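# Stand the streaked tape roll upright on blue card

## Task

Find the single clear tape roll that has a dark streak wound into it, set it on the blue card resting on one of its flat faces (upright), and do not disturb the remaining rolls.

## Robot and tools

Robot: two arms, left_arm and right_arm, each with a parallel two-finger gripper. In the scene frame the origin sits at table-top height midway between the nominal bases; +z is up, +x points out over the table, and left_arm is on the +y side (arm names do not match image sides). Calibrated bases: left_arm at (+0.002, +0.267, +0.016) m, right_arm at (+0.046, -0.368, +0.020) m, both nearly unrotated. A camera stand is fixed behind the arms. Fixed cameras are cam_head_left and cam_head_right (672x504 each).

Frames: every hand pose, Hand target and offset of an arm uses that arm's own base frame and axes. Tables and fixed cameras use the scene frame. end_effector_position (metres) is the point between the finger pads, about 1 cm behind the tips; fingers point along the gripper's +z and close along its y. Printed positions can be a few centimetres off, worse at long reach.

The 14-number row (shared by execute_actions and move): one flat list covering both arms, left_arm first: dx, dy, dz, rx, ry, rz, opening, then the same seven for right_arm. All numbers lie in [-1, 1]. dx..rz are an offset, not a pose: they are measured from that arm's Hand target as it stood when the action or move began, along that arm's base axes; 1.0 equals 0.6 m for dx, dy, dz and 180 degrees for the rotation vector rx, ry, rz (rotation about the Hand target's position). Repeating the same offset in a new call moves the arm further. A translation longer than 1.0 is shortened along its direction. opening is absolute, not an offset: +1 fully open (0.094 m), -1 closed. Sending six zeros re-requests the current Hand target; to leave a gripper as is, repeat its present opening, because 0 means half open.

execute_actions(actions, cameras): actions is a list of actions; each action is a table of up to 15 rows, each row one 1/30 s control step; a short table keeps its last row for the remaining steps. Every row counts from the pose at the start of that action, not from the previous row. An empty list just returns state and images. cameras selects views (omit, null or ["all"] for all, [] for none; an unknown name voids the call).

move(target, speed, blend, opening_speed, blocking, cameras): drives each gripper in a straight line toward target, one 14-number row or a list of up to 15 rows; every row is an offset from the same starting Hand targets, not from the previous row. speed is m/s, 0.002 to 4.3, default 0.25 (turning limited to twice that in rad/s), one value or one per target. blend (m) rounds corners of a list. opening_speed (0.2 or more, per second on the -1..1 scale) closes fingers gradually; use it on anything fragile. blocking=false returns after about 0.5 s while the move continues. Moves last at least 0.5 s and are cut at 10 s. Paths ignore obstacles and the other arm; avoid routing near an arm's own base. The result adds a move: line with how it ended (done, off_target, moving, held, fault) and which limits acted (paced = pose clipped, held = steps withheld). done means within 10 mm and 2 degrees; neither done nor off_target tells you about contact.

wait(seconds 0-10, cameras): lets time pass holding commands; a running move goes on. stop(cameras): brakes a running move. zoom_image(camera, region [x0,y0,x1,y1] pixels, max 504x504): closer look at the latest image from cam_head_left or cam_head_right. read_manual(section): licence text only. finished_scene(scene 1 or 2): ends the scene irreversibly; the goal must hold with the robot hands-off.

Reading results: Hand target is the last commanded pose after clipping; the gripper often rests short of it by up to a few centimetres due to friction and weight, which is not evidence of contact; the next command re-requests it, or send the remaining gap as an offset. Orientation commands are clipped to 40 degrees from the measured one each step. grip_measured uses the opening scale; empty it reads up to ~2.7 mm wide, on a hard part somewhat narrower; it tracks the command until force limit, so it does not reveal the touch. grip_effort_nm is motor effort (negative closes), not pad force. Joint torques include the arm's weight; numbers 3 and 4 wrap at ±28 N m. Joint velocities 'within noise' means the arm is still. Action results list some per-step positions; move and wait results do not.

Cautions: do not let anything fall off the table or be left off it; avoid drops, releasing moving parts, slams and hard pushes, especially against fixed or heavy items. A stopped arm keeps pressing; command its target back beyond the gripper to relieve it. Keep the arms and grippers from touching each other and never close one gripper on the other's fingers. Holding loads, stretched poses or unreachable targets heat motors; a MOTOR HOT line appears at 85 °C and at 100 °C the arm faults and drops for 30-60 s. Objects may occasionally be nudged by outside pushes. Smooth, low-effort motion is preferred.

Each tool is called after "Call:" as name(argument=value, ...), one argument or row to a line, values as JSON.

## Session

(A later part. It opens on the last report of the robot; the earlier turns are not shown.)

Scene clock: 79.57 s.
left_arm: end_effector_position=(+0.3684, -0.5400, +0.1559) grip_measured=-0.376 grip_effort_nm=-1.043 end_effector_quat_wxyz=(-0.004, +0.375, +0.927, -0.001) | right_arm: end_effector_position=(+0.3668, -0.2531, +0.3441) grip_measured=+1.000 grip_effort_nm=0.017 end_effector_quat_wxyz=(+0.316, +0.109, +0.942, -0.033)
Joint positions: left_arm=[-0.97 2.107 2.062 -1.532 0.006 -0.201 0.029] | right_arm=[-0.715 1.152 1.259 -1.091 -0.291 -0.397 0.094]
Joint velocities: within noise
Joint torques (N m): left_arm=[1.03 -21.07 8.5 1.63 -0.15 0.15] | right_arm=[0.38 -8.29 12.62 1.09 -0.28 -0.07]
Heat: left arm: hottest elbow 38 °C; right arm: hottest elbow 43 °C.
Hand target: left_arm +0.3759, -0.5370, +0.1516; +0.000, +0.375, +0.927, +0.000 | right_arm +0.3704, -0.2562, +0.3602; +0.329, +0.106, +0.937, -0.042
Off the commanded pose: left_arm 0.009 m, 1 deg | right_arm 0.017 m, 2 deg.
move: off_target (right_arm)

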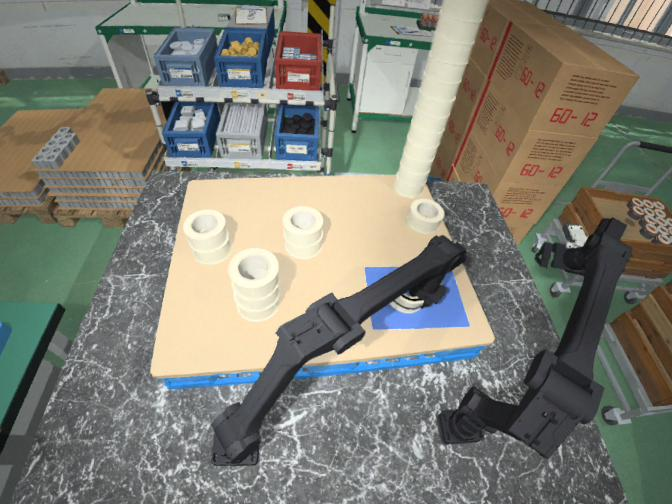

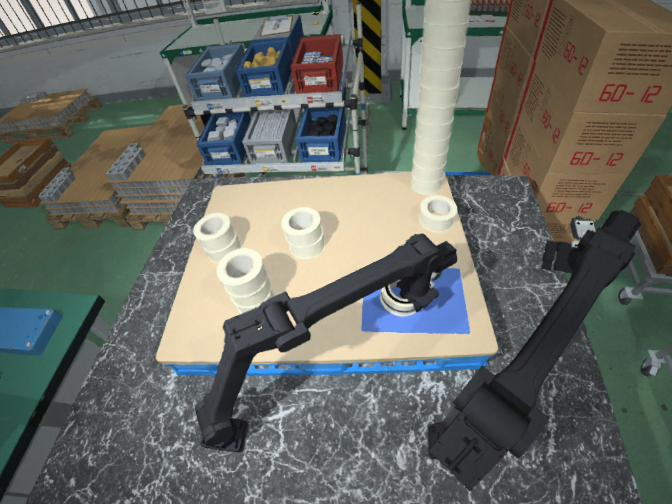

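Call:
move(
  target=[0,0,-0.014,0,0,0,-0.75,0,0,0,0,0,0,1],
  speed=0.03,
  cameras=[],
)

Call:
move(
  target=[0,0,0,0,0,0,-0.1,0,0,0,0,0,0,1],
  opening_speed=0.3,
)

Call:
zoom_image(
  camera="cam_head_right",
  region=[340, 210, 500, 350],
)

Scene clock: 80.67 s.
left_arm: end_effector_position=(+0.3682, -0.5398, +0.1552) grip_measured=-0.376 grip_effort_nm=-1.048 end_effector_quat_wxyz=(+0.000, +0.375, +0.927, -0.004) | right_arm: end_effector_position=(+0.3668, -0.2531, +0.3441) grip_measured=+1.000 grip_effort_nm=0.017 end_effector_quat_wxyz=(+0.316, +0.109, +0.942, -0.033)
Joint positions: left_arm=[-0.97 2.098 2.044 -1.513 0.006 -0.201 0.029] | right_arm=[-0.715 1.152 1.259 -1.091 -0.291 -0.397 0.094]
Joint velocities: within noise
Joint torques (N m): left_arm=[1.14 -20.72 8.17 1.65 -0.15 0.14] | right_arm=[0.44 -8.35 12.62 1.07 -0.28 -0.06]
Heat: left arm: hottest elbow 38 °C; right arm: hottest elbow 43 °C.
Hand target: left_arm +0.3759, -0.5369, +0.1431; +0.000, +0.375, +0.927, +0.000 | right_arm +0.3704, -0.2562, +0.3602; +0.329, +0.106, +0.937, -0.042
Off the commanded pose: left_arm 0.015 m, 0 deg | right_arm 0.017 m, 2 deg.
move: off_target (left_arm, right_arm)
No camera images: "cameras" was empty.

Scene clock: 83.13 s.
left_arm: end_effector_position=(+0.3717, -0.5405, +0.1553) grip_measured=-0.103 grip_effort_nm=0.120 end_effector_quat_wxyz=(+0.006, +0.374, +0.928, -0.005) | right_arm: end_effector_position=(+0.3668, -0.2531, +0.3441) grip_measured=+1.000 grip_effort_nm=0.017 end_effector_quat_wxyz=(+0.316, +0.109, +0.942, -0.033)
Joint positions: left_arm=[-0.967 2.098 2.044 -1.502 0.002 -0.201 0.042] | right_arm=[-0.715 1.152 1.259 -1.091 -0.291 -0.397 0.094]
Joint velocities: within noise
Joint torques (N m): left_arm=[0.79 -20.48 8.49 1.21 0.05 0.14] | right_arm=[0.44 -8.29 12.62 1.09 -0.29 -0.06]
Heat: left arm: hottest elbow 38 °C; right arm: hottest elbow 43 °C.
Hand target: left_arm +0.3759, -0.5369, +0.1432; +0.000, +0.375, +0.927, +0.000 | right_arm +0.3704, -0.2562, +0.3602; +0.329, +0.106, +0.937, -0.042
Off the commanded pose: left_arm 0.013 m, 1 deg | right_arm 0.017 m, 2 deg.
move: off_target (left_arm, right_arm)

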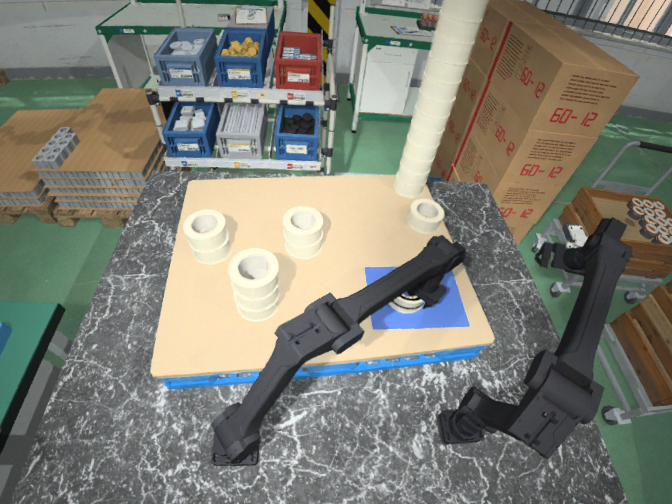

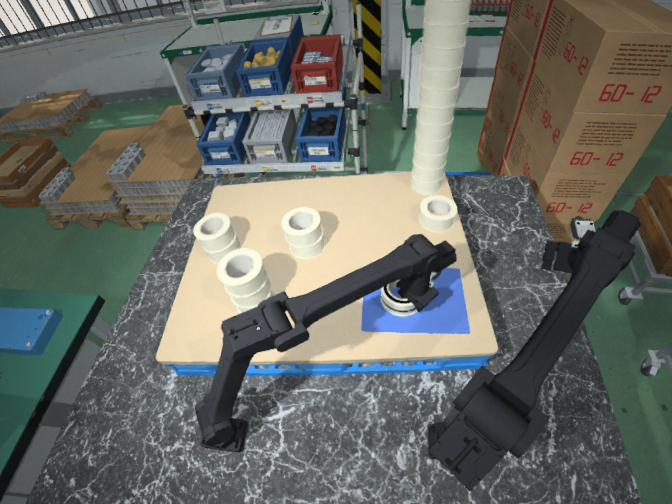

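Scaled by 3.150.

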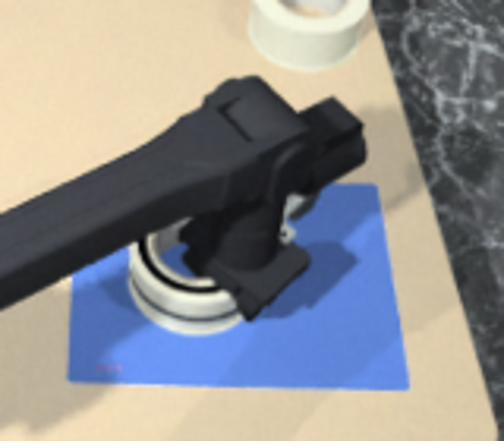

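Call:
move(
  target=[0,0,0.14,0,0,0,0,0,0,0,0,0,0,1],
  speed=0.06,
)

Call:
move(
  target=[0,0.45,0.35,0,0,0,0.2,0,0,0,0,0,0,1],
)

Call:
zoom_image(
  camera="cam_head_left",
  region=[340, 210, 500, 350],
)

Call:
zoom_image(
  camera="cam_head_right",
  region=[340, 210, 500, 350],
)

Scene clock: 85.23 s.
left_arm: end_effector_position=(+0.3664, -0.5326, +0.2156) grip_measured=-0.003 grip_effort_nm=0.125 end_effector_quat_wxyz=(-0.008, +0.374, +0.928, +0.004) | right_arm: end_effector_position=(+0.3668, -0.2531, +0.3441) grip_measured=+1.000 grip_effort_nm=0.017 end_effector_quat_wxyz=(+0.316, +0.109, +0.942, -0.033)
Joint positions: left_arm=[-0.967 2.098 2.202 -1.693 0.001 -0.201 0.047] | right_arm=[-0.715 1.152 1.259 -1.091 -0.291 -0.397 0.094]
Joint velocities: within noise
Joint torques (N m): left_arm=[0.85 -20.42 13.53 0.42 0.04 0.15] | right_arm=[0.5 -8.35 12.64 1.1 -0.29 -0.06]
Heat: left arm: hottest elbow 38 °C; right arm: hottest elbow 43 °C.
Hand target: left_arm +0.3759, -0.5369, +0.2272; +0.000, +0.375, +0.927, +0.000 | right_arm +0.3704, -0.2562, +0.3602; +0.329, +0.106, +0.937, -0.042
Off the commanded pose: left_arm 0.016 m, 1 deg | right_arm 0.017 m, 2 deg.
joint sent to its limit (left arm) — joint 4 (wrist pitch), lower limit. The joint targets still meet the commanded pose.
move: off_target (left_arm, right_arm)

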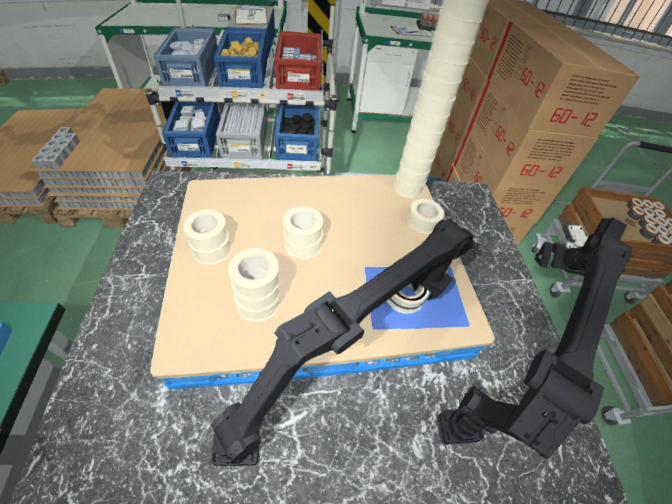

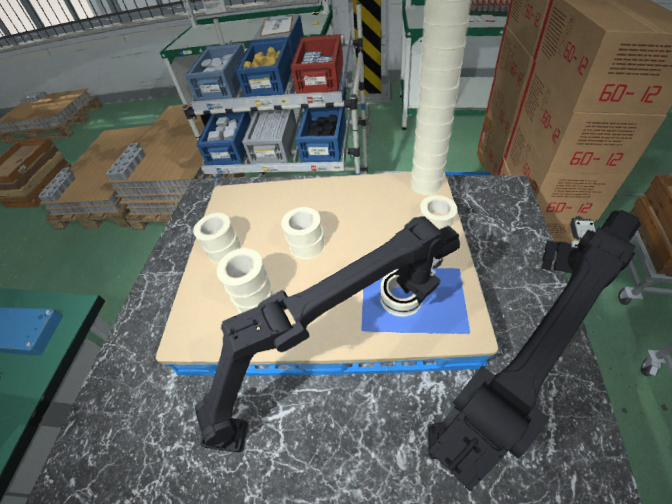

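Scene clock: 87.57 s.
left_arm: end_effector_position=(+0.3731, -0.2654, +0.4493) grip_measured=+0.197 grip_effort_nm=0.120 end_effector_quat_wxyz=(+0.161, +0.362, +0.917, -0.042) | right_arm: end_effector_position=(+0.3668, -0.2531, +0.3441) grip_measured=+1.000 grip_effort_nm=0.017 end_effector_quat_wxyz=(+0.316, +0.109, +0.942, -0.033)
Joint positions: left_arm=[-0.615 1.424 1.881 -1.693 0.006 0.136 0.056] | right_arm=[-0.715 1.152 1.259 -1.091 -0.291 -0.397 0.094]
Joint velocities: within noise
Joint torques (N m): left_arm=[-0.21 -9.99 8.34 1.07 0.03 0.18] | right_arm=[0.44 -8.41 12.62 1.1 -0.29 -0.06]
Heat: left arm: hottest elbow 38 °C; right arm: hottest elbow 43 °C.
Hand target: left_arm +0.3759, -0.2668, +0.4372; +0.000, +0.375, +0.927, +0.000 | right_arm +0.3704, -0.2562, +0.3602; +0.329, +0.106, +0.937, -0.042
Off the commanded pose: left_arm 0.013 m, 19 deg | right_arm 0.017 m, 2 deg.
joint sent to its limit (left arm) — joint 4 (wrist pitch), lower limit. The joint targets are off in orientation, not in position.
move: off_target (left_arm, right_arm)

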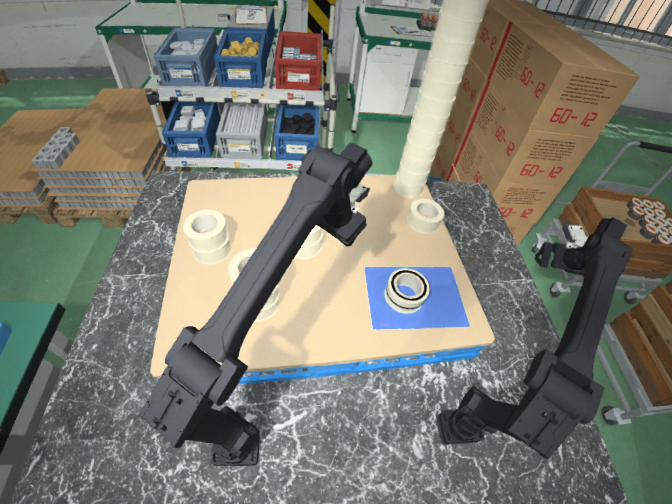

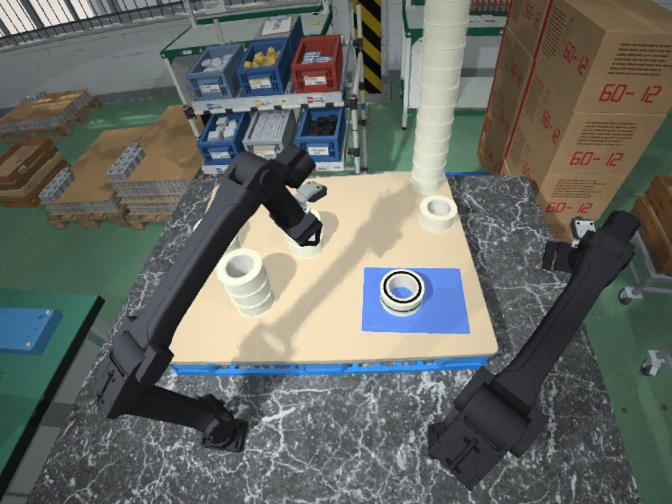

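Scaled by 3.150.

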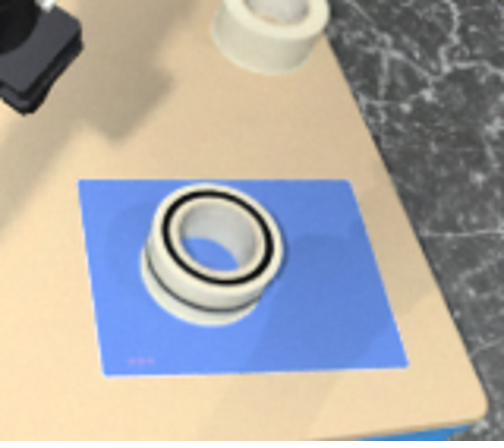

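Scaled by 3.150.

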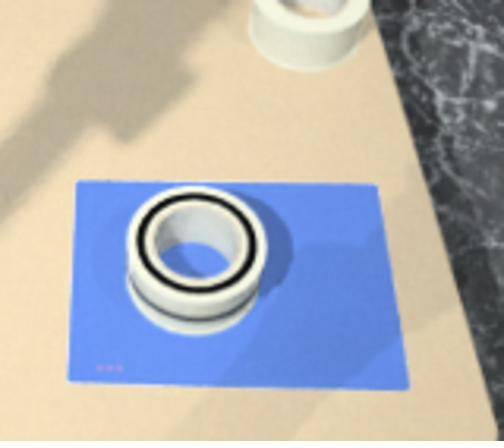

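Call:
finished_scene(
  scene=1,
)

The scene is finished: the task was done.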